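# Stand three objects on the tops beside each arm

## Task

Move the mailing tube onto the desk top beside arm1, the grey steel power module onto the wooden shelf top beside arm2, and the green self-inking stamp onto the lab bench top beside arm3. Each must stay upright in the same orientation it has now, with its entire base resting on that top. The attempt fails if any item taken from a top ends up, unheld, on the floor or on a lower board beneath a top.

## Robot and tools

ROBOTS. Three i2rt Big YAM arms (arm1, arm2, arm3), each ending in a five-finger right hand with a wrist camera. Foot poses in the scene frame (m, quat wxyz), each foot facing its own +x: arm1 (0.377, -0.182, 0.951) q(0.407, 0, -0.001, -0.913); arm2 (-0.708, -1.011, 0.872) q(0.994, 0.003, 0.004, -0.110); arm3 (0.324, 1.171, 0.932) q(0.993, -0.001, 0.001, -0.117). Reach is about 1.07 m from the joint1 axis.

FRAME. One scene frame in metres, origin on the floor, +z up. The hand point sits 0.045 m ahead of the palm; its +z runs along straight fingers, +y out of the palm, +x across the palm away from the thumb. Straight fingers extend 0.06-0.07 m past the point and lie 0.06 m behind it along -y. A wrist bracket on the little-finger side can strike things. With joints 1, 5, 6 at zero and the hand level and forward, the palm faces down, thumb on the left; joint6 near -1.3 puts the camera on top with an upright picture.

move. Arguments arm1, arm2, arm3 (one object per arm, any may be omitted) and cameras. Inside an arm's object:
- joints: a dict of absolute targets by name. joint1_rad to joint6_rad in radians (ranges: j1 -2.879..2.879, counter-clockwise from above is positive; j2 0..3.141; j3 0..3.019; j4 -1.692..1.57, positive lifts fingers; j5 -1.57..1.57, positive to arm's right; j6 -2.094..2.094). Hand keys hand_little, hand_ring, hand_middle, hand_index, hand_thumb_bend (+1 straight, -1 curled), hand_thumb_turn (+1 beside palm, -1 opposite fingers), all -1..1 absolute. hand_force_limit (-1..1, maps to about 0-10 N fingertip, 0-15 N thumb) and hand_speed (-0.96..1; full speed from +0.48 up) are settings, not motions.
- target: seven numbers [x, y, z, qw, qx, qy, qz], an absolute pose of the hand point in the scene frame, same format as the printed hand line. The hand travels a straight line toward it from its hand_target pose. Only hand_ keys may accompany it in joints, otherwise the call is rejected.
- speed: top speed of that straight path, 0.002-4.3 m/s, default 0.25; turning allowed up to double that in rad/s.
- min_time_s: 0.1-8 s, the shortest duration for that arm's joint motions; used with joints.
cameras: names from arm1_cam_wrist, arm2_cam_wrist, arm3_cam_wrist, room_a, room_b, or all; [] means none. An empty move returns full state and all pictures.
All arms start together and may finish apart. Paths ignore obstacles and other arms; the hand lags, may wander and can overshoot speed when the arm is near straight. Each step the commanded pose is clipped to within 100 mm and 20 degrees of the measured one. Joint-only moves run each joint at its own pace and can swing wide.

wait: seconds (0-10) plus optional cameras; lets the scene run with no new command.
zoom_image: camera plus region [x0, y0, x1, y1] in pixels of that camera's newest image, top-left origin, at most 504 by 504.
show_instructions: no arguments; shows the reference pages.
finished_scene: optional scene=1; final, irreversible.

RESULTS. 'move' lists arms that received motion; 'as last shown' marks an idle arm whose statuses read 'not commanded'. 'pictures' gives image order. hand is the measured hand pose (can be off at long reach); hand_target is the pose the held joint targets imply. Statuses: done (within 1 cm and 2 degrees), off_target (resting away, maybe still pushing), time_out (a stop; on_its_own shows the target still pursued), not_followed, 'joint command not followed' or 'pose unreachable' (a safety check withheld targets; gripper targets still run). Joint velocities are rad/s in joint order; 'within noise' means at rest. Joint torques are raw drive outputs with offsets; numbers 3 and 4 wrap at ±28 N m. hand_stopped_by gives six words for little, ring, middle, index, thumb_bend, thumb_turn: moving, target, force, stalled or fault. *_load_n are fingertip loads in N, positive when pushed open; a lost grip shows as load near 0. MOTOR HOT appears at 85 °C; at 100 °C an OVER-TEMPERATURE FAULT drops that arm for 30-60 s, after which keys marked limit_stop_at_motor_heat must be resent.

GRIPPING. A finger motor moves only when its target changes by at least 0.002, stops at target or when load hits hand_force_limit, then locks. Scene start: force limit 0, hand_speed -0.8. For gentle grips close at hand_speed -0.94 or slower. To squeeze harder raise the force limit and send a more-closed target; to loosen, send a more-open one. Thumb turned fully in plus fingers wraps objects 0.035-0.065 m thick; handles down to 0.025 m; thumb tip against index pad can pinch light items up to 0.08 m. Closed fingers alone do not clamp thin things to the palm.

CAMERAS. Wrist cameras are fisheye 672x504 on the little-finger side, aimed at the hand point about 30 degrees toward the thumb; their poses follow the arm and update in results. room_a and room_b are fixed 896x504 views, most accurate near image centre.

CAUTIONS. A refused call, or a stop during one, cancels the remaining move, wait and finished_scene calls in that reply. The robot keeps executing the last command while you think. Arms never yield on contact and keep pushing. Never let two robots press together or grip another robot's fingers; a safety check exists but may react late and allows hands and wrist cameras to meet. Avoid drops (even millimetres), releasing moving items, slamming into fixed or heavy things, overloading fingers, fast swings with loads and long stretched holds that heat motors. Loose objects may occasionally get nudged. Verify placements by image before finishing.

Each tool is called after "Emit:" by a JSON object that holds its "api" and its "payload", one argument or row to a line.

Reference images:

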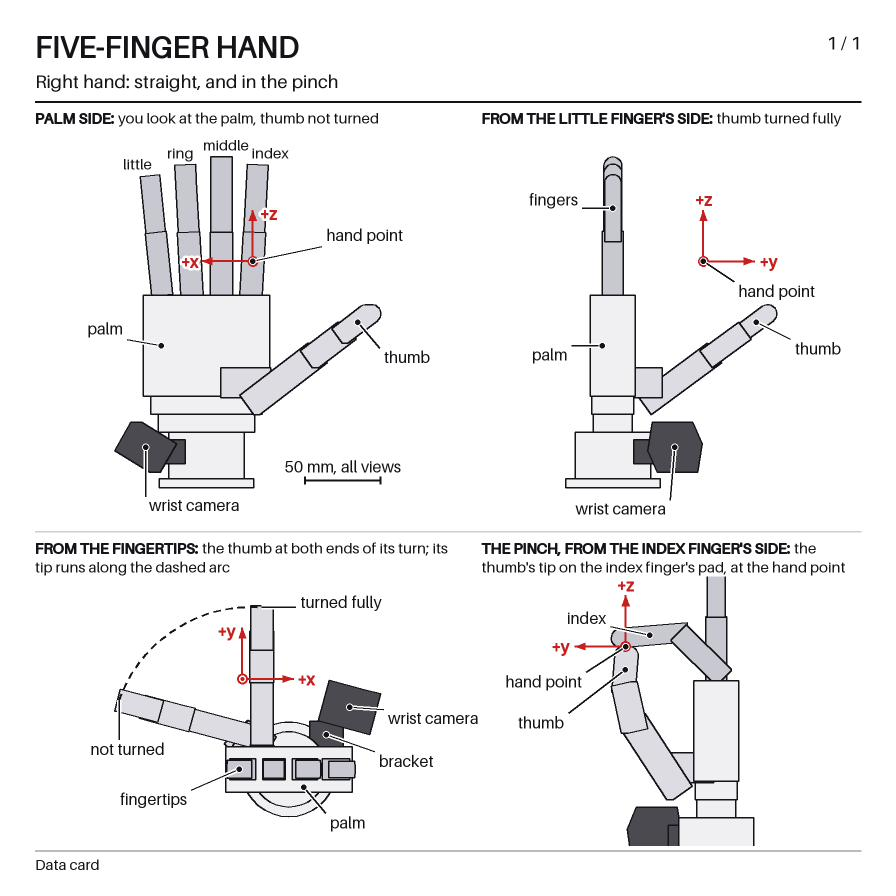

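## Session

Emit:
{"api": "move", "payload": {
  "cameras": ["all"]
}}

Scene clock: 0.00 s.
Joint torques (N m): no reading
Heat: arm1: hottest joint3_rad 32 °C; arm2: hottest joint1_rad 33 °C; arm3: hottest joint3_rad 30 °C.
Joint velocities: within noise
arm1.joint_positions: joint1_rad=+0.548 joint2_rad=+0.633 joint3_rad=+1.441 joint4_rad=-1.564 joint5_rad=+0.187 joint6_rad=-0.957 hand_little=+1.000 hand_ring=+1.000 hand_middle=+1.000 hand_index=+1.000 hand_thumb_turn=+1.000 hand_thumb_bend=+1.000 hand_force_limit=+0.000 hand_speed=-0.800
arm1.joint_status: not commanded
arm1.hand_stopped_by: target,target,target,target,target,target
arm1.little_load_n: 0.0
arm1.ring_load_n: 0.0
arm1.middle_load_n: 0.0
arm1.index_load_n: 0.0
arm1.thumb_bend_load_n: 0.0
arm1.thumb_turn_load_n: 0.0
arm1.hand: x=+0.2790 y=-0.3340 z=+1.4150 quat_wxyz=(+0.285, +0.310, -0.861, +0.287) (m; scene frame)
arm1.hand_target: x=+0.2792 y=-0.3331 z=+1.4211 quat_wxyz=(+0.289, +0.308, -0.858, +0.294) (m; scene frame)
arm1.hand_status: not commanded
arm2.joint_positions: joint1_rad=-0.047 joint2_rad=+0.647 joint3_rad=+1.390 joint4_rad=-1.378 joint5_rad=-0.072 joint6_rad=-1.121 hand_little=+1.000 hand_ring=+1.000 hand_middle=+1.000 hand_index=+1.000 hand_thumb_turn=+1.000 hand_thumb_bend=+1.000 hand_force_limit=+0.000 hand_speed=-0.800
arm2.joint_status: not commanded
arm2.hand_stopped_by: target,target,target,target,target,target
arm2.little_load_n: 0.0
arm2.ring_load_n: 0.0
arm2.middle_load_n: 0.0
arm2.index_load_n: 0.0
arm2.thumb_bend_load_n: 0.0
arm2.thumb_turn_load_n: 0.0
arm2.hand: x=-0.4919 y=-1.1004 z=+1.3373 quat_wxyz=(-0.074, +0.842, -0.300, +0.442) (m; scene frame)
arm2.hand_target: x=-0.4924 y=-1.1003 z=+1.3452 quat_wxyz=(-0.075, +0.838, -0.299, +0.450) (m; scene frame)
arm2.hand_status: not commanded
arm3.joint_positions: joint1_rad=+0.111 joint2_rad=+0.638 joint3_rad=+1.442 joint4_rad=-1.389 joint5_rad=+0.105 joint6_rad=-1.419 hand_little=+1.000 hand_ring=+1.000 hand_middle=+1.000 hand_index=+1.000 hand_thumb_turn=+1.000 hand_thumb_bend=+1.000 hand_force_limit=+0.000 hand_speed=-0.800
arm3.joint_status: not commanded
arm3.hand_stopped_by: target,target,target,target,target,target
arm3.little_load_n: 0.0
arm3.ring_load_n: 0.0
arm3.middle_load_n: 0.0
arm3.index_load_n: 0.0
arm3.thumb_bend_load_n: 0.0
arm3.thumb_turn_load_n: 0.0
arm3.hand: x=+0.5331 y=+1.0704 z=+1.4401 quat_wxyz=(+0.041, +0.868, -0.145, +0.472) (m; scene frame)
arm3.hand_target: x=+0.5321 y=+1.0706 z=+1.4486 quat_wxyz=(+0.040, +0.863, -0.145, +0.482) (m; scene frame)
arm3.hand_status: not commanded
pictures: arm1_cam_wrist, arm2_cam_wrist, arm3_cam_wrist, room_a, room_b

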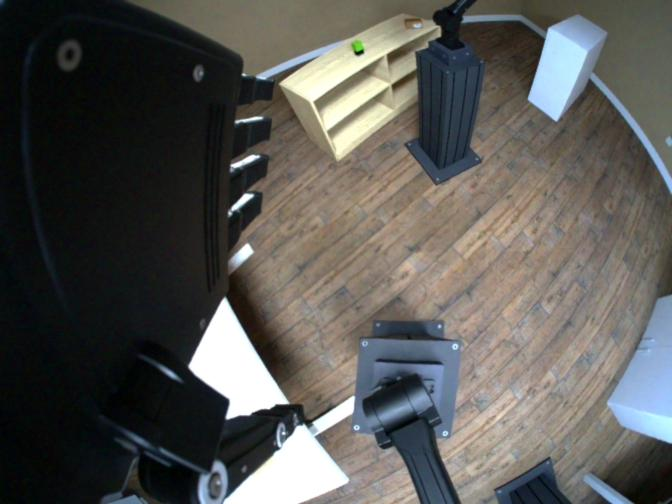

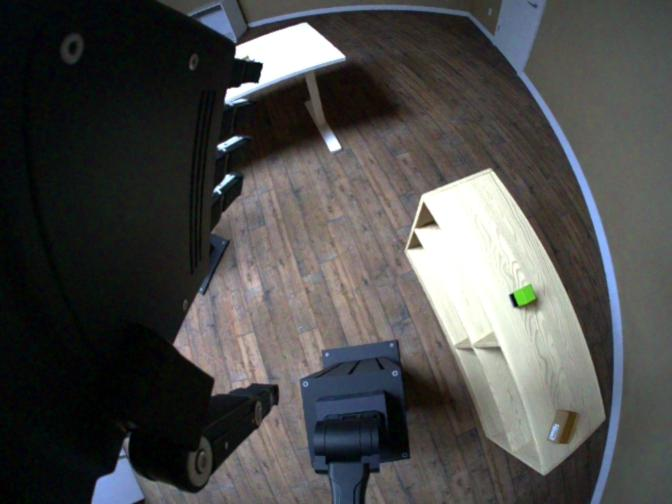

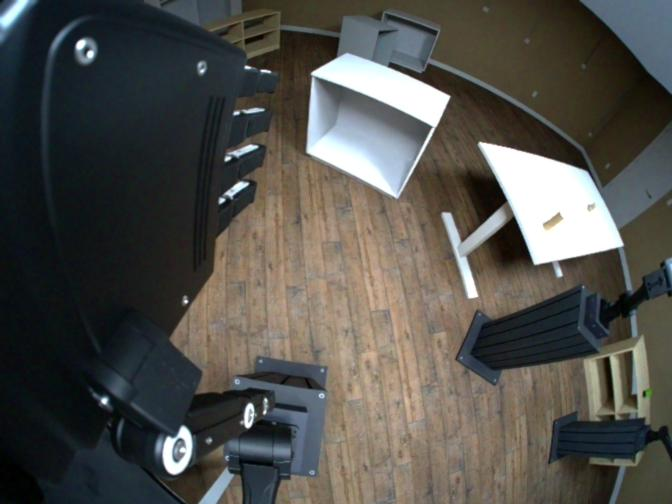

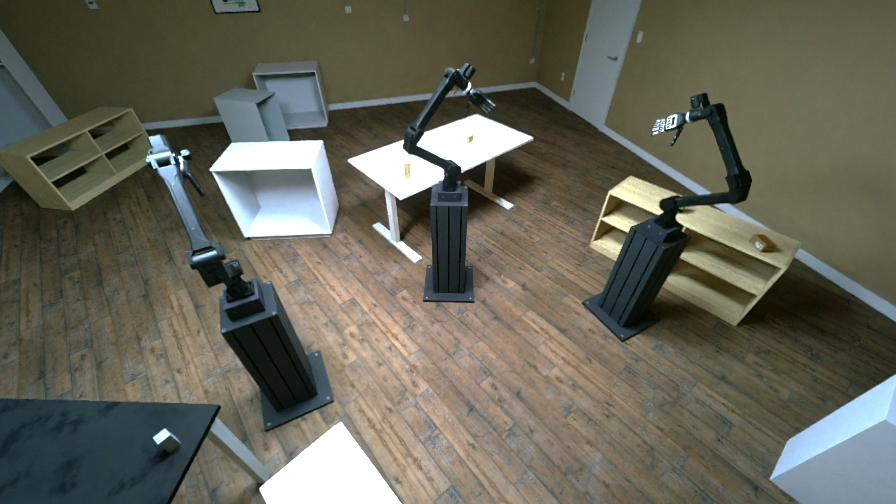

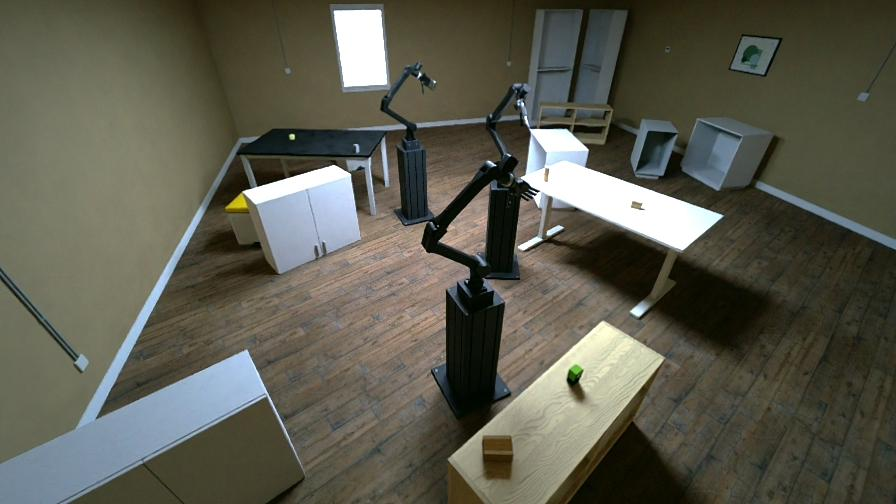

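Emit:
{"api": "zoom_image", "payload": {
  "camera": "room_b",
  "region": [230, 110, 400, 220]
}}

Emit:
{"api": "zoom_image", "payload": {
  "camera": "room_b",
  "region": [510, 150, 730, 270]
}}

Emit:
{"api": "zoom_image", "payload": {
  "camera": "room_b",
  "region": [440, 310, 680, 504]
}}

Emit:
{"api": "zoom_image", "payload": {
  "camera": "room_a",
  "region": [340, 100, 560, 220]
}}

Emit:
{"api": "zoom_image", "payload": {
  "camera": "room_a",
  "region": [0, 380, 240, 504]
}}

Emit:
{"api": "zoom_image", "payload": {
  "camera": "room_a",
  "region": [580, 160, 820, 340]
}}

Scaled by 2.965.

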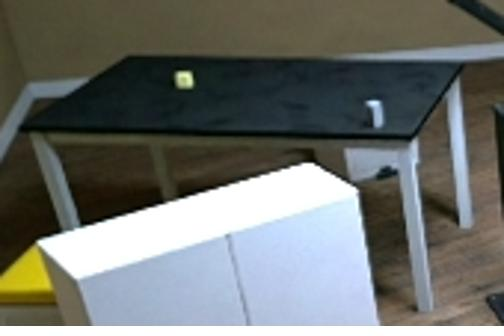

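Scaled by 2.291.

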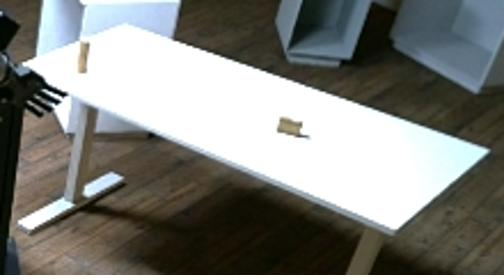

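Scaled by 2.100.

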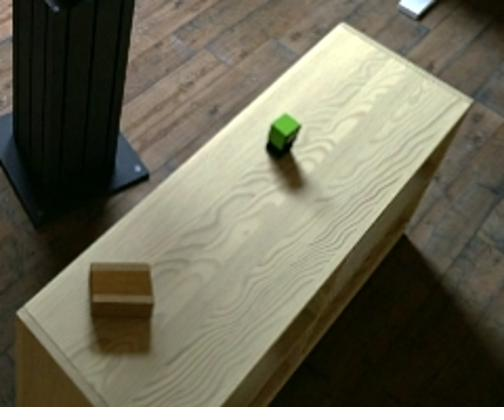

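Scaled by 2.291.

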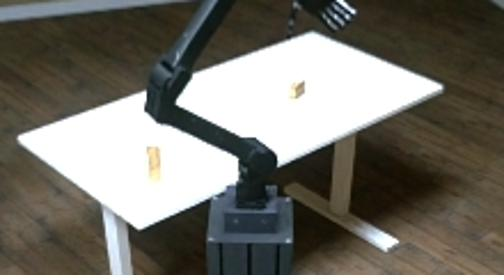

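Scaled by 2.100.

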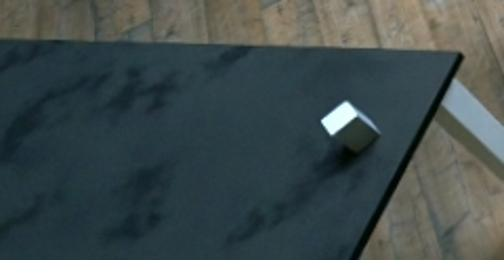

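Scaled by 2.100.

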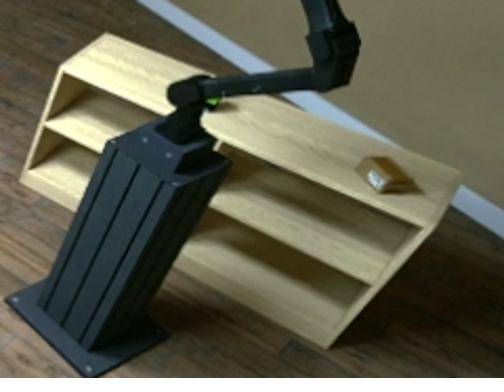

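Emit:
{"api": "zoom_image", "payload": {
  "camera": "arm2_cam_wrist",
  "region": [380, 150, 640, 490]
}}

Emit:
{"api": "zoom_image", "payload": {
  "camera": "arm3_cam_wrist",
  "region": [430, 120, 672, 310]
}}

Emit:
{"api": "zoom_image", "payload": {
  "camera": "arm1_cam_wrist",
  "region": [270, 0, 470, 170]
}}

Emit:
{"api": "zoom_image", "payload": {
  "camera": "room_b",
  "region": [530, 160, 570, 190]
}}

Emit:
{"api": "zoom_image", "payload": {
  "camera": "room_b",
  "region": [620, 190, 660, 220]
}}

Emit:
{"api": "zoom_image", "payload": {
  "camera": "room_b",
  "region": [280, 125, 380, 165]
}}

Emit:
{"api": "zoom_image", "payload": {
  "camera": "room_a",
  "region": [390, 150, 430, 185]
}}

Emit:
{"api": "zoom_image", "payload": {
  "camera": "room_a",
  "region": [450, 120, 490, 155]
}}

Scaled by 1.482 from the camera's image (finer frame: 960x720).

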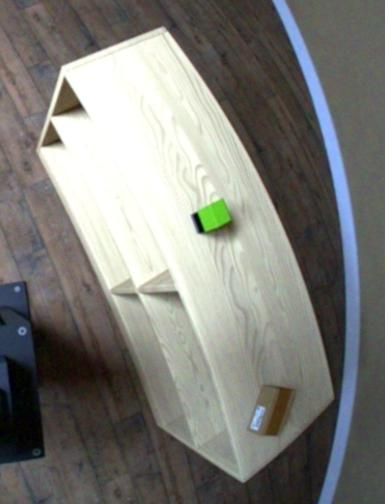

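Scaled by 2.083 from the camera's image (finer frame: 960x720).

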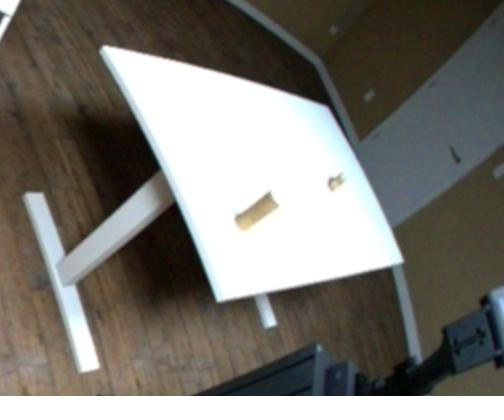

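Scaled by 2.520 from the camera's image (finer frame: 960x720).

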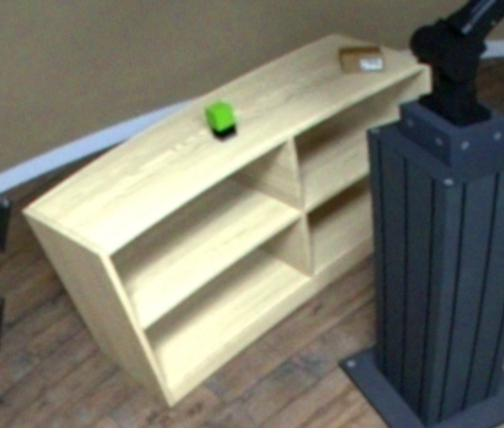

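Scaled by 12.600.

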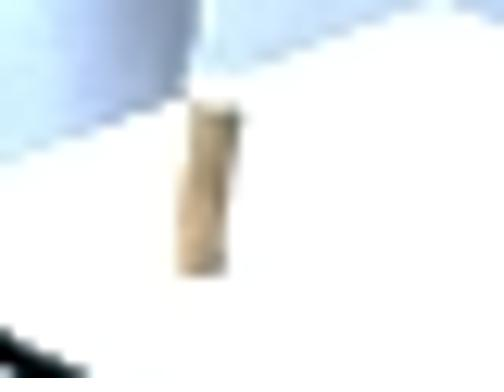

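Scaled by 12.600.

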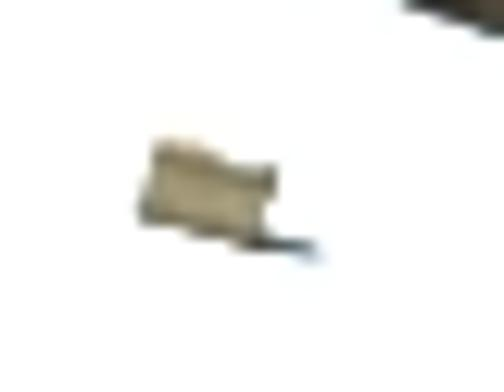

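Scaled by 5.040.

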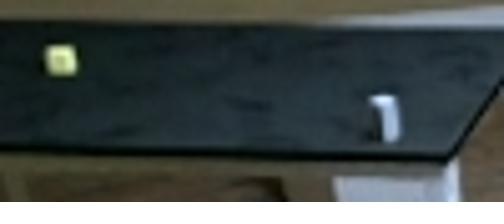

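Scaled by 12.600.

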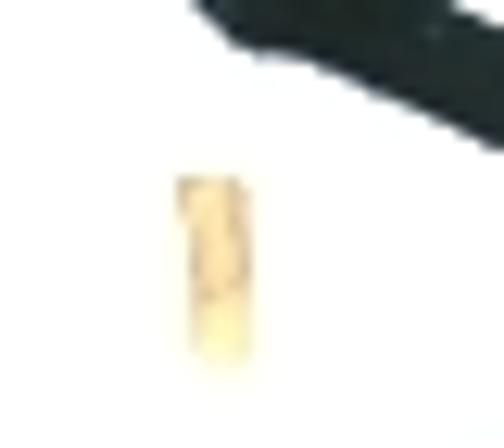

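Scaled by 12.600.

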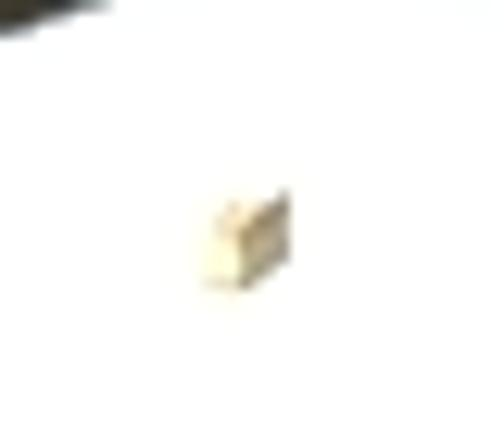

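Emit:
{"api": "move", "payload": {
  "arm1": {"joints": {"joint1_rad": 2.2}},
  "arm2": {"joints": {"joint1_rad": -1.0}},
  "arm3": {"joints": {"joint1_rad": 2.3}},
  "cameras": ["all"]
}}

Scene clock: 8.90 s.
Joint torques (N m): arm1=[2.02 2.37 8.43 1.99 0.2 -0.08] | arm2=[-3.72 1.14 8.21 1.25 0.15 0.04] | arm3=[1.08 2.26 8.62 2.14 0.05 -0.04]
Heat: arm1: hottest joint3_rad 34 °C; arm2: hottest joint1_rad 33 °C; arm3: hottest joint3_rad 31 °C.
move: arm1 done; arm2 done; arm3 done
Joint velocities: within noise
arm1.joint_positions: joint1_rad=+2.189 joint2_rad=+0.633 joint3_rad=+1.441 joint4_rad=-1.564 joint5_rad=+0.187 joint6_rad=-0.957 hand_little=+1.000 hand_ring=+1.000 hand_middle=+1.000 hand_index=+1.000 hand_thumb_turn=+1.000 hand_thumb_bend=+1.000 hand_force_limit=+0.000 hand_speed=-0.800
arm1.joint_status: all done
arm1.hand_stopped_by: target,target,target,target,target,target
arm1.little_load_n: 0.0
arm1.ring_load_n: 0.0
arm1.middle_load_n: 0.0
arm1.index_load_n: 0.0
arm1.thumb_bend_load_n: 0.0
arm1.thumb_turn_load_n: 0.0
arm1.hand: x=+0.5352 y=-0.2675 z=+1.4151 quat_wxyz=(-0.014, +0.841, -0.360, +0.404)
arm1.hand_target: x=+0.5353 y=-0.2655 z=+1.4213 quat_wxyz=(-0.019, +0.839, -0.354, +0.412)
arm1.hand_status: not commanded
arm2.joint_positions: joint1_rad=-0.985 joint2_rad=+0.647 joint3_rad=+1.390 joint4_rad=-1.378 joint5_rad=-0.071 joint6_rad=-1.121 hand_little=+1.000 hand_ring=+1.000 hand_middle=+1.000 hand_index=+1.000 hand_thumb_turn=+1.000 hand_thumb_bend=+1.000 hand_force_limit=+0.000 hand_speed=-0.800
arm2.joint_status: all done
arm2.hand_stopped_by: target,target,target,target,target,target
arm2.little_load_n: 0.0
arm2.ring_load_n: 0.0
arm2.middle_load_n: 0.0
arm2.index_load_n: 0.0
arm2.thumb_bend_load_n: 0.0
arm2.thumb_turn_load_n: 0.0
arm2.hand: x=-0.6488 y=-1.2364 z=+1.3375 quat_wxyz=(+0.137, +0.617, -0.647, +0.426)
arm2.hand_target: x=-0.6522 y=-1.2367 z=+1.3454 quat_wxyz=(+0.143, +0.610, -0.649, +0.433)
arm2.hand_status: not commanded
arm3.joint_positions: joint1_rad=+2.288 joint2_rad=+0.638 joint3_rad=+1.442 joint4_rad=-1.389 joint5_rad=+0.105 joint6_rad=-1.419 hand_little=+1.000 hand_ring=+1.000 hand_middle=+1.000 hand_index=+1.000 hand_thumb_turn=+1.000 hand_thumb_bend=+1.000 hand_force_limit=+0.000 hand_speed=-0.800
arm3.joint_status: all done
arm3.hand_stopped_by: target,target,target,target,target,target
arm3.little_load_n: 0.0
arm3.ring_load_n: 0.0
arm3.middle_load_n: 0.0
arm3.index_load_n: 0.0
arm3.thumb_bend_load_n: 0.0
arm3.thumb_turn_load_n: 0.0
arm3.hand: x=+0.2902 y=+1.4016 z=+1.4401 quat_wxyz=(-0.401, +0.532, +0.701, +0.254)
arm3.hand_target: x=+0.2879 y=+1.4003 z=+1.4486 quat_wxyz=(-0.411, +0.526, +0.700, +0.255)
arm3.hand_status: not commanded
pictures: arm1_cam_wrist, arm2_cam_wrist, arm3_cam_wrist, room_a, room_b
arm1_cam_wrist: T_world_to_cam=[[-0.48138, -0.85359, -0.19915, 0.31902], [-0.79586, 0.52086, -0.30872, 1.0075], [0.36725, 0.00989, -0.93007, 1.23796]] pos_world=[0.50075, -0.2647, 1.52596]
arm2_cam_wrist: T_world_to_cam=[[-0.94782, -0.27238, -0.16569, -0.7324], [-0.2078, 0.92195, -0.32685, 1.44096], [0.24179, -0.27536, -0.93044, 1.18023]] pos_world=[-0.6801, -1.20299, 1.44775]
arm3_cam_wrist: T_world_to_cam=[[0.86922, 0.47495, 0.13737, -1.11773], [0.48295, -0.75614, -0.44161, 1.55733], [-0.10587, 0.4502, -0.88663, 0.79498]] pos_world=[0.30361, 1.35052, 1.54612]

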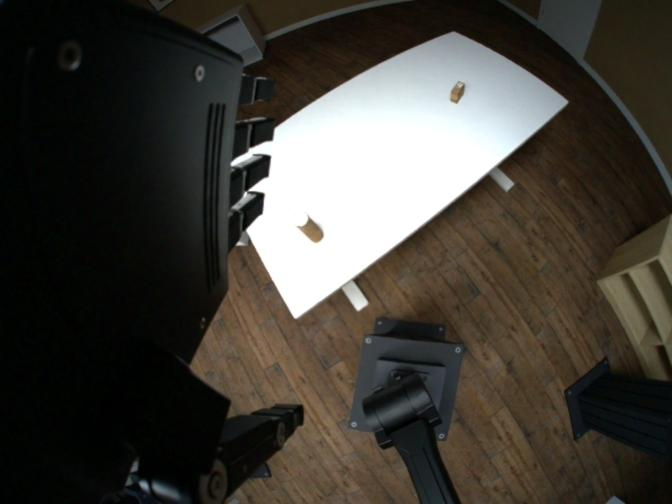

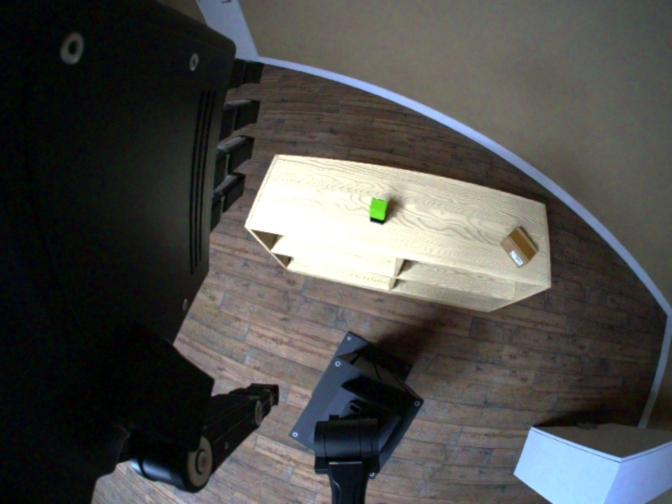

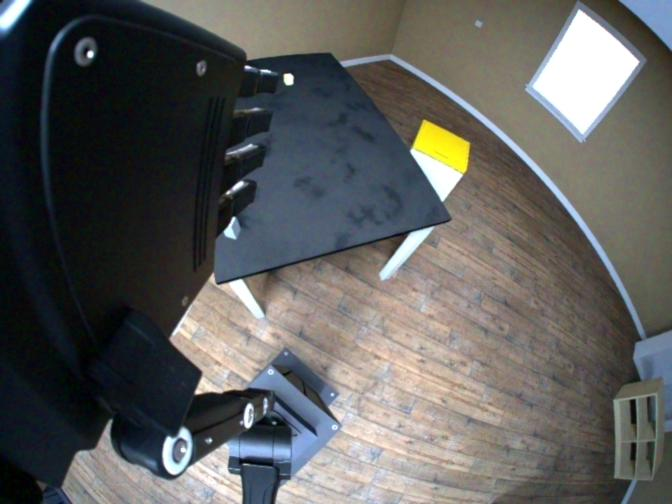

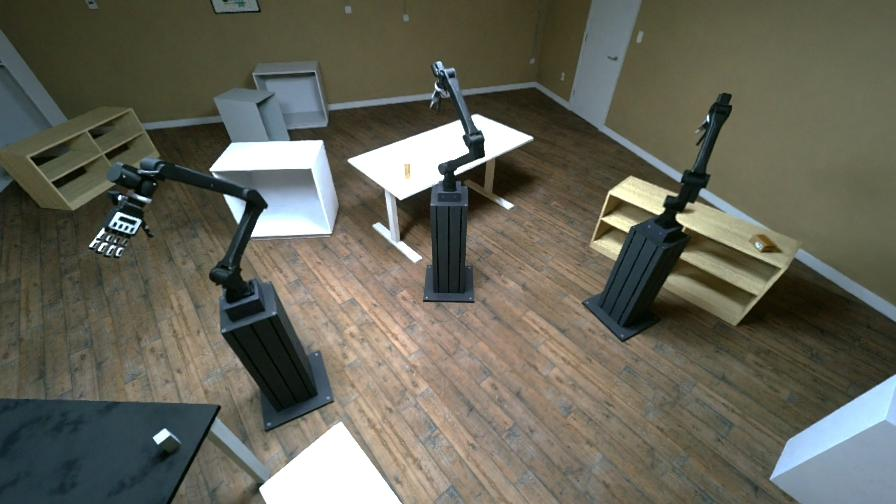

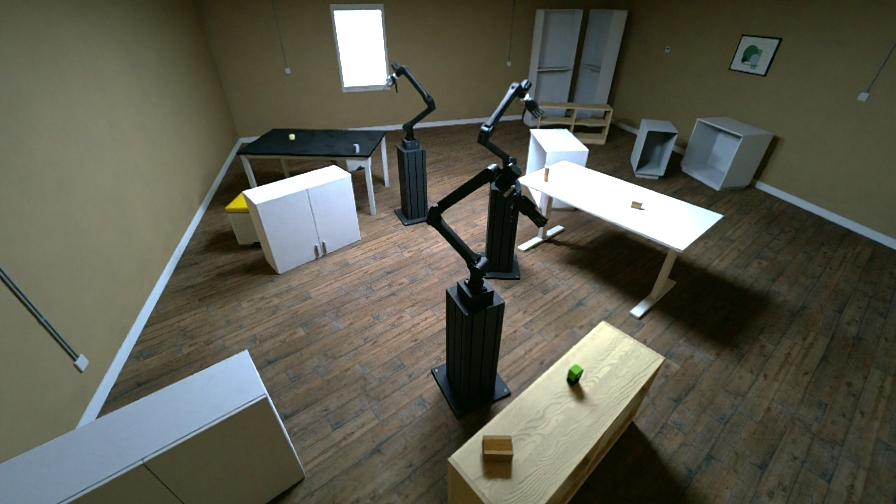

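Emit:
{"api": "zoom_image", "payload": {
  "camera": "arm1_cam_wrist",
  "region": [270, 190, 350, 260]
}}

Emit:
{"api": "zoom_image", "payload": {
  "camera": "arm1_cam_wrist",
  "region": [430, 60, 490, 120]
}}

Emit:
{"api": "zoom_image", "payload": {
  "camera": "arm3_cam_wrist",
  "region": [210, 40, 320, 250]
}}

Emit:
{"api": "zoom_image", "payload": {
  "camera": "arm2_cam_wrist",
  "region": [350, 180, 410, 240]
}}

Emit:
{"api": "zoom_image", "payload": {
  "camera": "arm2_cam_wrist",
  "region": [490, 210, 550, 280]
}}

Scaled by 6.300 from the camera's image (finer frame: 960x720).

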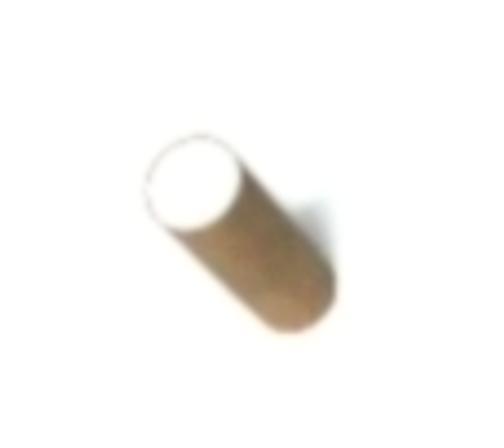

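Scaled by 8.400 from the camera's image (finer frame: 960x720).

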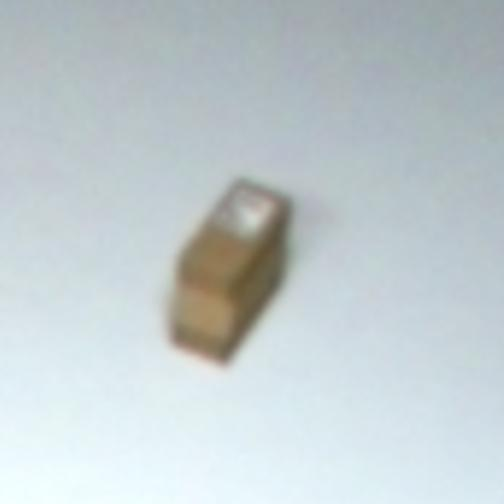

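Scaled by 2.400 from the camera's image (finer frame: 960x720).

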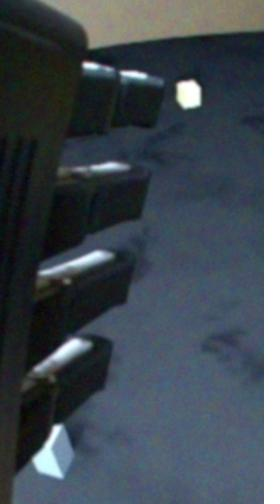

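Scaled by 8.400 from the camera's image (finer frame: 960x720).

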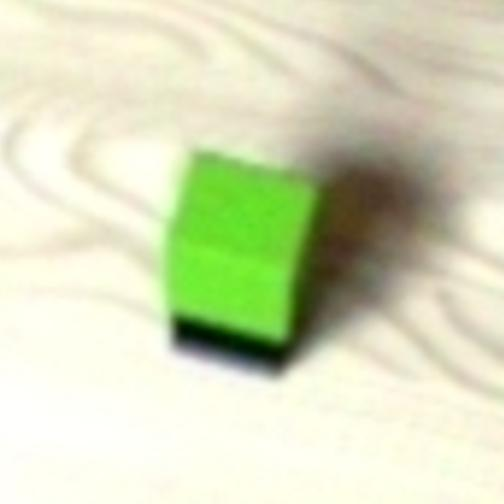

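Scaled by 7.200 from the camera's image (finer frame: 960x720).

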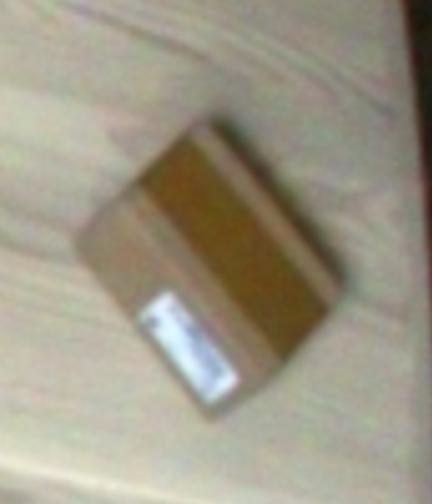

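Emit:
{"api": "move", "payload": {
  "arm3": {"joints": {"joint1_rad": 2.75, "joint4_rad": -1.2, "hand_thumb_turn": -1.0}},
  "arm2": {"joints": {"joint1_rad": -1.2, "hand_thumb_turn": -1.0}},
  "cameras": ["arm3_cam_wrist", "arm2_cam_wrist"]
}}

Scene clock: 21.07 s.
Joint torques (N m): arm1=[2.14 2.08 8.42 1.95 0.23 -0.09] | arm2=[-3.78 1.14 8.2 1.21 0.15 0.03] | arm3=[0.62 1.61 8.72 3.04 0.05 -0.08]
Heat: arm1: hottest joint3_rad 35 °C; arm2: hottest joint1_rad 33 °C; arm3: hottest joint3_rad 33 °C.
move: arm2 done; arm3 done
Joint velocities: within noise
arm1: as last shown
arm2.joint_positions: joint1_rad=-1.185 joint2_rad=+0.647 joint3_rad=+1.390 joint4_rad=-1.378 joint5_rad=-0.071 joint6_rad=-1.121 hand_little=+1.000 hand_ring=+1.000 hand_middle=+1.000 hand_index=+1.000 hand_thumb_turn=-1.000 hand_thumb_bend=+1.000 hand_force_limit=+0.000 hand_speed=-0.800
arm2.joint_status: all done
arm2.hand_stopped_by: target,target,target,target,target,target
arm2.little_load_n: 0.0
arm2.ring_load_n: 0.0
arm2.middle_load_n: 0.0
arm2.index_load_n: 0.0
arm2.thumb_bend_load_n: 0.0
arm2.thumb_turn_load_n: 0.0
arm2.hand: x=-0.6940 y=-1.2430 z=+1.3378 quat_wxyz=(+0.180, +0.550, -0.705, +0.410)
arm2.hand_target: x=-0.6974 y=-1.2427 z=+1.3457 quat_wxyz=(+0.187, +0.542, -0.706, +0.416)
arm2.hand_status: not commanded
arm3.joint_positions: joint1_rad=+2.738 joint2_rad=+0.638 joint3_rad=+1.442 joint4_rad=-1.220 joint5_rad=+0.105 joint6_rad=-1.419 hand_little=+1.000 hand_ring=+1.000 hand_middle=+1.000 hand_index=+1.000 hand_thumb_turn=-1.000 hand_thumb_bend=+1.000 hand_force_limit=+0.000 hand_speed=-0.800
arm3.joint_status: all done
arm3.hand_stopped_by: target,target,target,target,target,target
arm3.little_load_n: 0.0
arm3.ring_load_n: 0.0
arm3.middle_load_n: 0.0
arm3.index_load_n: 0.0
arm3.thumb_bend_load_n: 0.0
arm3.thumb_turn_load_n: 0.5
arm3.hand: x=+0.1723 y=+1.3797 z=+1.4758 quat_wxyz=(-0.519, +0.349, +0.761, +0.173)
arm3.hand_target: x=+0.1695 y=+1.3782 z=+1.4886 quat_wxyz=(-0.535, +0.342, +0.753, +0.173)
arm3.hand_status: not commanded
pictures: arm2_cam_wrist, arm3_cam_wrist
arm2_cam_wrist: T_world_to_cam=[[-0.98324, -0.07938, -0.16412, -0.56378], [-0.0215, 0.94445, -0.32796, 1.59653], [0.18104, -0.31893, -0.93033, 1.09304]] pos_world=[-0.71788, -1.20398, 1.44795]
arm3_cam_wrist: T_world_to_cam=[[0.59492, 0.79175, 0.13858, -1.40137], [0.69367, -0.41863, -0.58615, 1.3248], [-0.40607, 0.44484, -0.79826, 0.75272]] pos_world=[0.22038, 1.32929, 1.5716]

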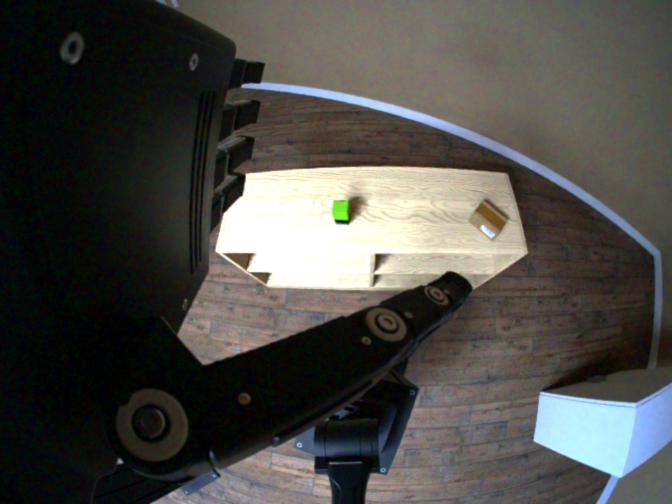

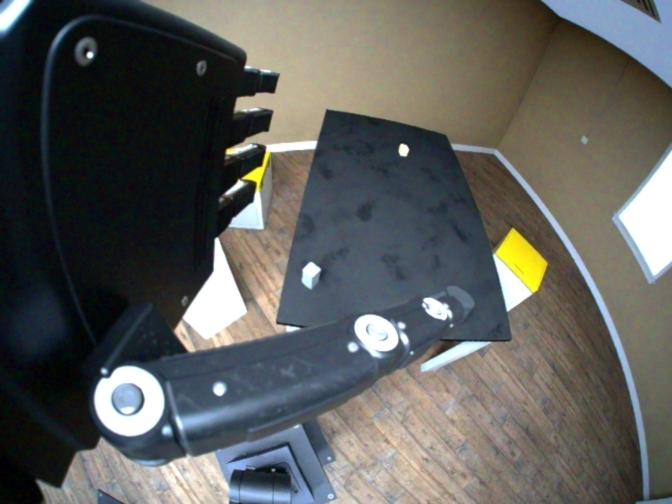

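Emit:
{"api": "zoom_image", "payload": {
  "camera": "arm3_cam_wrist",
  "region": [280, 240, 350, 310]
}}

Emit:
{"api": "zoom_image", "payload": {
  "camera": "arm3_cam_wrist",
  "region": [380, 130, 430, 170]
}}

Emit:
{"api": "zoom_image", "payload": {
  "camera": "arm2_cam_wrist",
  "region": [310, 180, 380, 240]
}}

Scaled by 7.200 from the camera's image (finer frame: 960x720).

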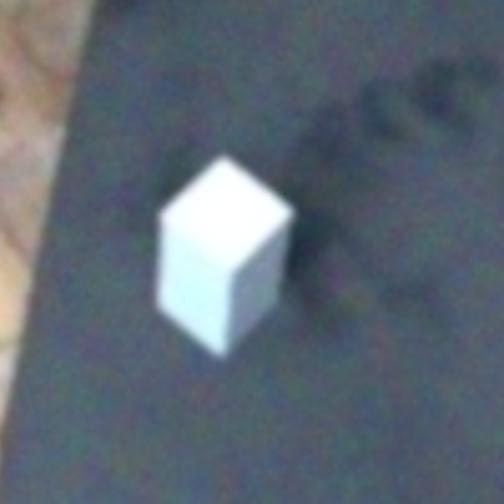

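Scaled by 10.080 from the camera's image (finer frame: 960x720).

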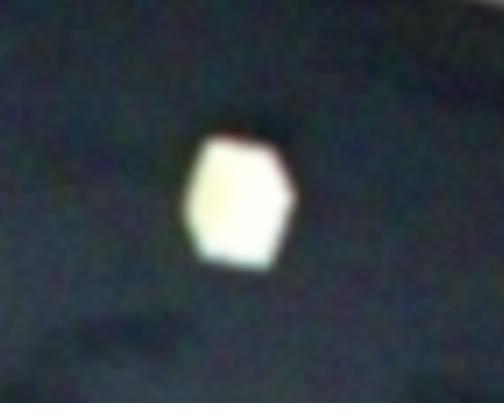

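Scaled by 7.200 from the camera's image (finer frame: 960x720).

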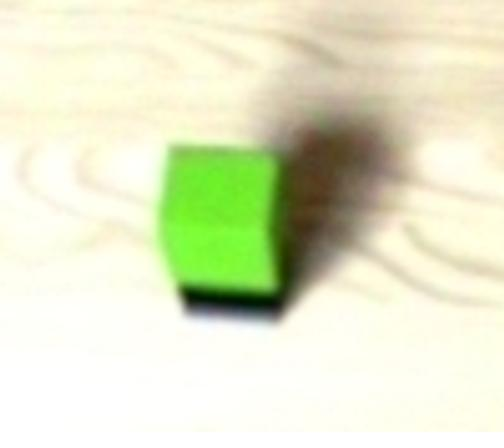

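Emit:
{"api": "move", "payload": {
  "arm3": {"target": [-0.1355, 1.626, 0.95, 0.5185, -0.8460, -0.1061, 0.0650], "speed": 0.3},
  "arm1": {"joints": {"joint1_rad": -2.3, "hand_thumb_turn": -1.0}, "min_time_s": 6},
  "cameras": ["arm3_cam_wrist", "room_a", "room_b"]
}}

Scene clock: 41.17 s.
Joint torques (N m): arm1=[0.62 2.08 8.49 2.02 0.22 -0.09] | arm2=[-3.78 1.14 8.28 1.22 0.13 0.01] | arm3=[-1.26 -16.62 9.54 2.22 0.35 0.1]
Heat: arm1: hottest joint3_rad 36 °C; arm2: hottest joint1_rad 33 °C; arm3: hottest joint3_rad 34 °C.
move: arm1 done; arm3 off_target
Joint velocities: within noise
arm1.joint_positions: joint1_rad=-2.289 joint2_rad=+0.633 joint3_rad=+1.441 joint4_rad=-1.564 joint5_rad=+0.187 joint6_rad=-0.957 hand_little=+1.000 hand_ring=+1.000 hand_middle=+1.000 hand_index=+1.000 hand_thumb_turn=-1.000 hand_thumb_bend=+1.000 hand_force_limit=+0.000 hand_speed=-0.800
arm1.joint_status: all done
arm1.hand_stopped_by: target,target,target,target,target,target
arm1.little_load_n: 0.0
arm1.ring_load_n: 0.0
arm1.middle_load_n: 0.0
arm1.index_load_n: 0.0
arm1.thumb_bend_load_n: 0.0
arm1.thumb_turn_load_n: 0.5
arm1.hand: x=+0.4228 y=-0.0064 z=+1.4145 quat_wxyz=(+0.325, -0.804, -0.438, -0.239)
arm1.hand_target: x=+0.4249 y=-0.0078 z=+1.4206 quat_wxyz=(+0.331, -0.804, -0.431, -0.243)
arm1.hand_status: not commanded
arm2: as last shown
arm3.joint_positions: joint1_rad=+2.705 joint2_rad=+1.820 joint3_rad=+0.970 joint4_rad=+0.250 joint5_rad=+0.558 joint6_rad=+0.308 hand_little=+1.000 hand_ring=+1.000 hand_middle=+1.000 hand_index=+1.000 hand_thumb_turn=-1.000 hand_thumb_bend=+1.000 hand_force_limit=+0.000 hand_speed=-0.800
arm3.joint_status: not commanded
arm3.hand_stopped_by: target,target,target,target,target,target
arm3.little_load_n: 0.0
arm3.ring_load_n: 0.0
arm3.middle_load_n: 0.0
arm3.index_load_n: 0.0
arm3.thumb_bend_load_n: 0.0
arm3.thumb_turn_load_n: 0.0
arm3.hand: x=-0.1253 y=+1.6092 z=+0.9372 quat_wxyz=(-0.507, +0.851, +0.124, -0.055)
arm3.hand_target: x=-0.1347 y=+1.6255 z=+0.9506 quat_wxyz=(-0.519, +0.846, +0.106, -0.065)
arm3.hand_status: off_target (0.023 m and 2.8 deg from the pose sent, 0.657 m and 101.3 deg at the start)
arm3_cam_wrist: T_world_to_cam=[[0.40555, -0.32834, -0.85306, 1.37676], [-0.65334, -0.75682, -0.0193, 1.15582], [-0.63928, 0.56517, -0.52145, -0.3825]] pos_world=[-0.04773, 1.54298, 0.99732]

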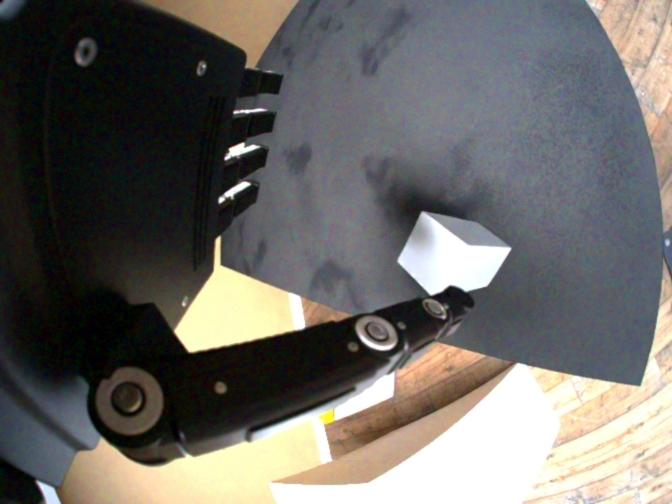

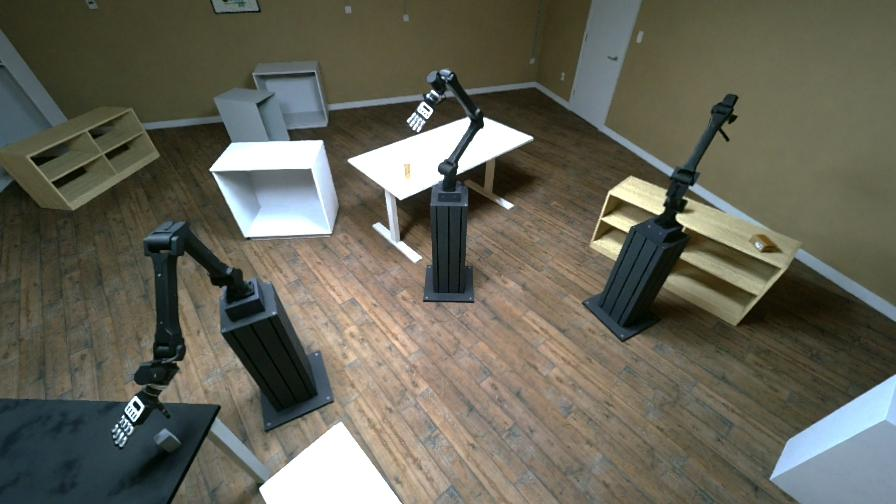

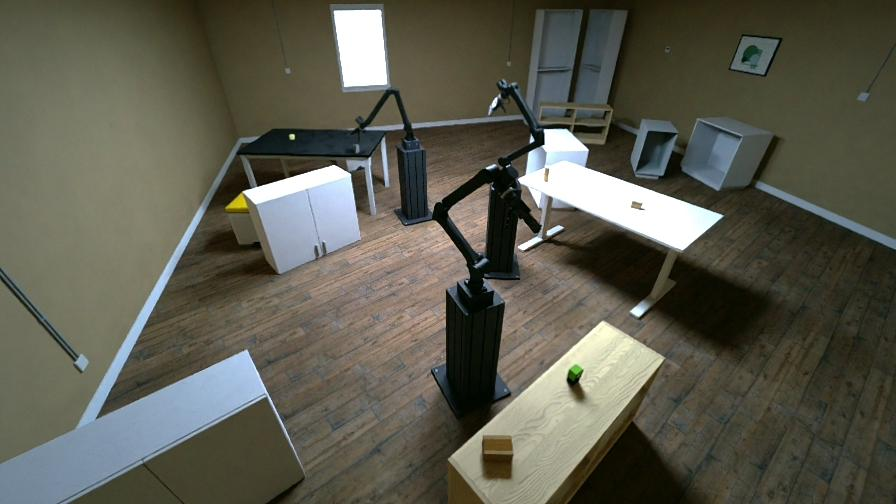

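Emit:
{"api": "zoom_image", "payload": {
  "camera": "arm3_cam_wrist",
  "region": [380, 190, 530, 310]
}}

Scaled by 3.360 from the camera's image (finer frame: 960x720).

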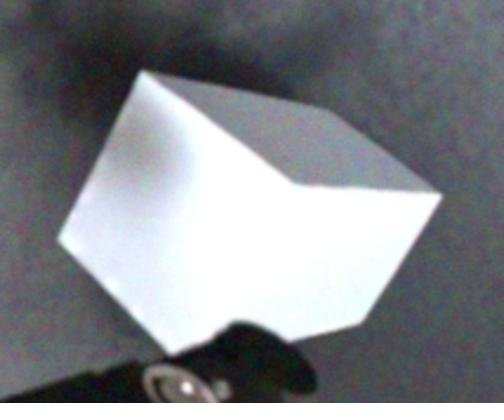

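Emit:
{"api": "move", "payload": {
  "arm3": {"target": [-0.1466, 1.6156, 0.9034, 0.5177, -0.8447, -0.1165, 0.0715], "speed": 0.1},
  "cameras": ["arm3_cam_wrist"]
}}

Emit:
{"api": "zoom_image", "payload": {
  "camera": "arm3_cam_wrist",
  "region": [360, 170, 560, 340]
}}

Scene clock: 47.50 s.
Joint torques (N m): arm1=[0.56 2.08 8.44 1.99 0.24 -0.09] | arm2=[-3.9 1.14 8.2 1.29 0.14 0.04] | arm3=[0.91 -16.97 7.95 2.66 0.26 0.11]
Heat: arm1: hottest joint3_rad 37 °C; arm2: hottest joint1_rad 33 °C; arm3: hottest joint3_rad 35 °C.
move: arm3 off_target
Joint velocities: within noise
arm1, arm2: as last shown
arm1.thumb_turn_load_n: 0.0
arm2.thumb_turn_load_n: 0.5
arm3.joint_positions: joint1_rad=+2.705 joint2_rad=+1.923 joint3_rad=+0.970 joint4_rad=+0.354 joint5_rad=+0.558 joint6_rad=+0.308 hand_little=+1.000 hand_ring=+1.000 hand_middle=+1.000 hand_index=+1.000 hand_thumb_turn=-1.000 hand_thumb_bend=+1.000 hand_force_limit=+0.000 hand_speed=-0.800
arm3.joint_status: not commanded
arm3.hand_stopped_by: target,target,target,target,target,target
arm3.little_load_n: -0.5
arm3.ring_load_n: 0.0
arm3.middle_load_n: 0.0
arm3.index_load_n: 0.0
arm3.thumb_bend_load_n: 0.0
arm3.thumb_turn_load_n: 0.0
arm3.hand: x=-0.1290 y=+1.6120 z=+0.8950 quat_wxyz=(-0.507, +0.851, +0.124, -0.055)
arm3.hand_target: x=-0.1461 y=+1.6151 z=+0.9037 quat_wxyz=(-0.517, +0.845, +0.117, -0.072)
arm3.hand_status: off_target (0.020 m and 2.5 deg from the pose sent, 0.040 m and 2.6 deg at the start)
arm3_cam_wrist: T_world_to_cam=[[0.40422, -0.32771, -0.85394, 1.34276], [-0.65352, -0.75667, -0.01897, 1.15407], [-0.63994, 0.56574, -0.52002, -0.41079]] pos_world=[-0.05143, 1.54568, 0.95491]

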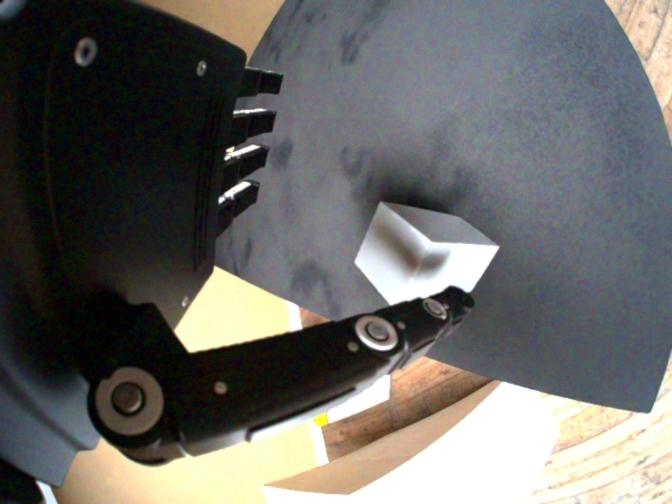

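Scaled by 2.520 from the camera's image (finer frame: 960x720).

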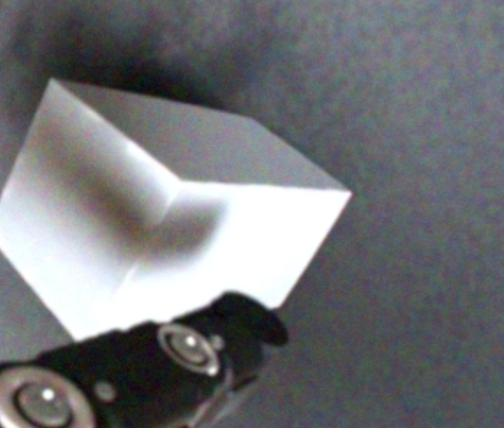

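Emit:
{"api": "move", "payload": {
  "arm3": {"target": [-0.1541, 1.6023, 0.8532, 0.5177, -0.8447, -0.1165, 0.0715], "speed": 0.1},
  "cameras": ["arm3_cam_wrist"]
}}

Emit:
{"api": "zoom_image", "payload": {
  "camera": "arm3_cam_wrist",
  "region": [260, 150, 560, 360]
}}

Scene clock: 50.93 s.
Joint torques (N m): arm1=[0.44 2.14 8.47 1.95 0.24 -0.09] | arm2=[-3.9 1.14 8.18 1.24 0.15 0.03] | arm3=[0.67 -18.08 7.09 2.76 0.38 0.13]
Heat: arm1: hottest joint3_rad 37 °C; arm2: hottest joint1_rad 33 °C; arm3: hottest joint3_rad 35 °C.
move: arm3 off_target
Joint velocities: within noise
arm1, arm2: as last shown
arm2.thumb_turn_load_n: 0.0
arm3.joint_positions: joint1_rad=+2.735 joint2_rad=+2.038 joint3_rad=+0.970 joint4_rad=+0.463 joint5_rad=+0.581 joint6_rad=+0.326 hand_little=+1.000 hand_ring=+1.000 hand_middle=+1.000 hand_index=+1.000 hand_thumb_turn=-1.000 hand_thumb_bend=+1.000 hand_force_limit=+0.000 hand_speed=-0.800
arm3.joint_status: not commanded
arm3.hand_stopped_by: target,target,target,target,target,target
arm3.little_load_n: 0.0
arm3.ring_load_n: 0.0
arm3.middle_load_n: 0.0
arm3.index_load_n: 0.0
arm3.thumb_bend_load_n: 0.0
arm3.thumb_turn_load_n: 0.0
arm3.hand: x=-0.1387 y=+1.5996 z=+0.8473 quat_wxyz=(-0.509, +0.850, +0.124, -0.057)
arm3.hand_target: x=-0.1538 y=+1.6019 z=+0.8534 quat_wxyz=(-0.517, +0.845, +0.117, -0.072)
arm3.hand_status: off_target (0.017 m and 2.2 deg from the pose sent, 0.050 m and 2.5 deg at the start)
arm3_cam_wrist: T_world_to_cam=[[0.40307, -0.32421, -0.85581, 1.29771], [-0.65116, -0.7587, -0.01927, 1.14138], [-0.64306, 0.56504, -0.51692, -0.43679]] pos_world=[-0.06073, 1.53349, 0.90681]

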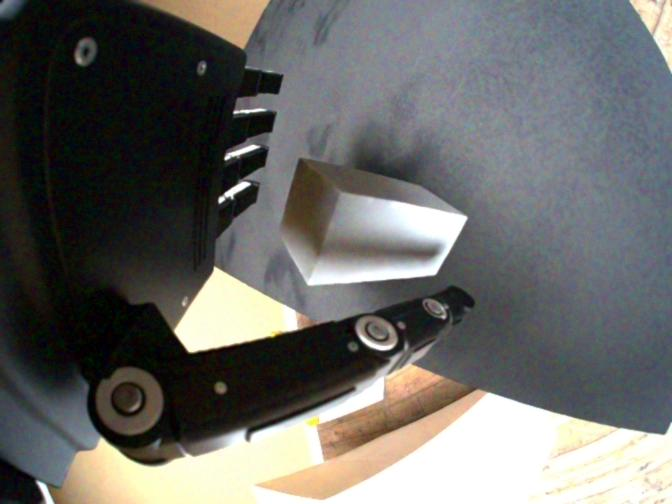

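Scaled by 1.680 from the camera's image (finer frame: 960x720).

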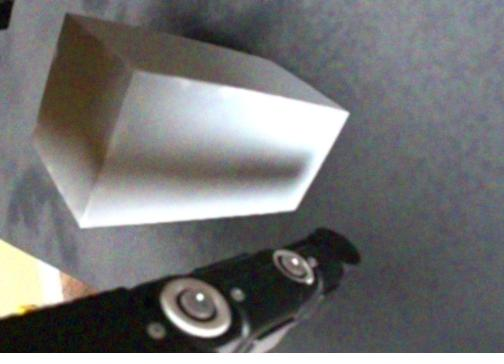

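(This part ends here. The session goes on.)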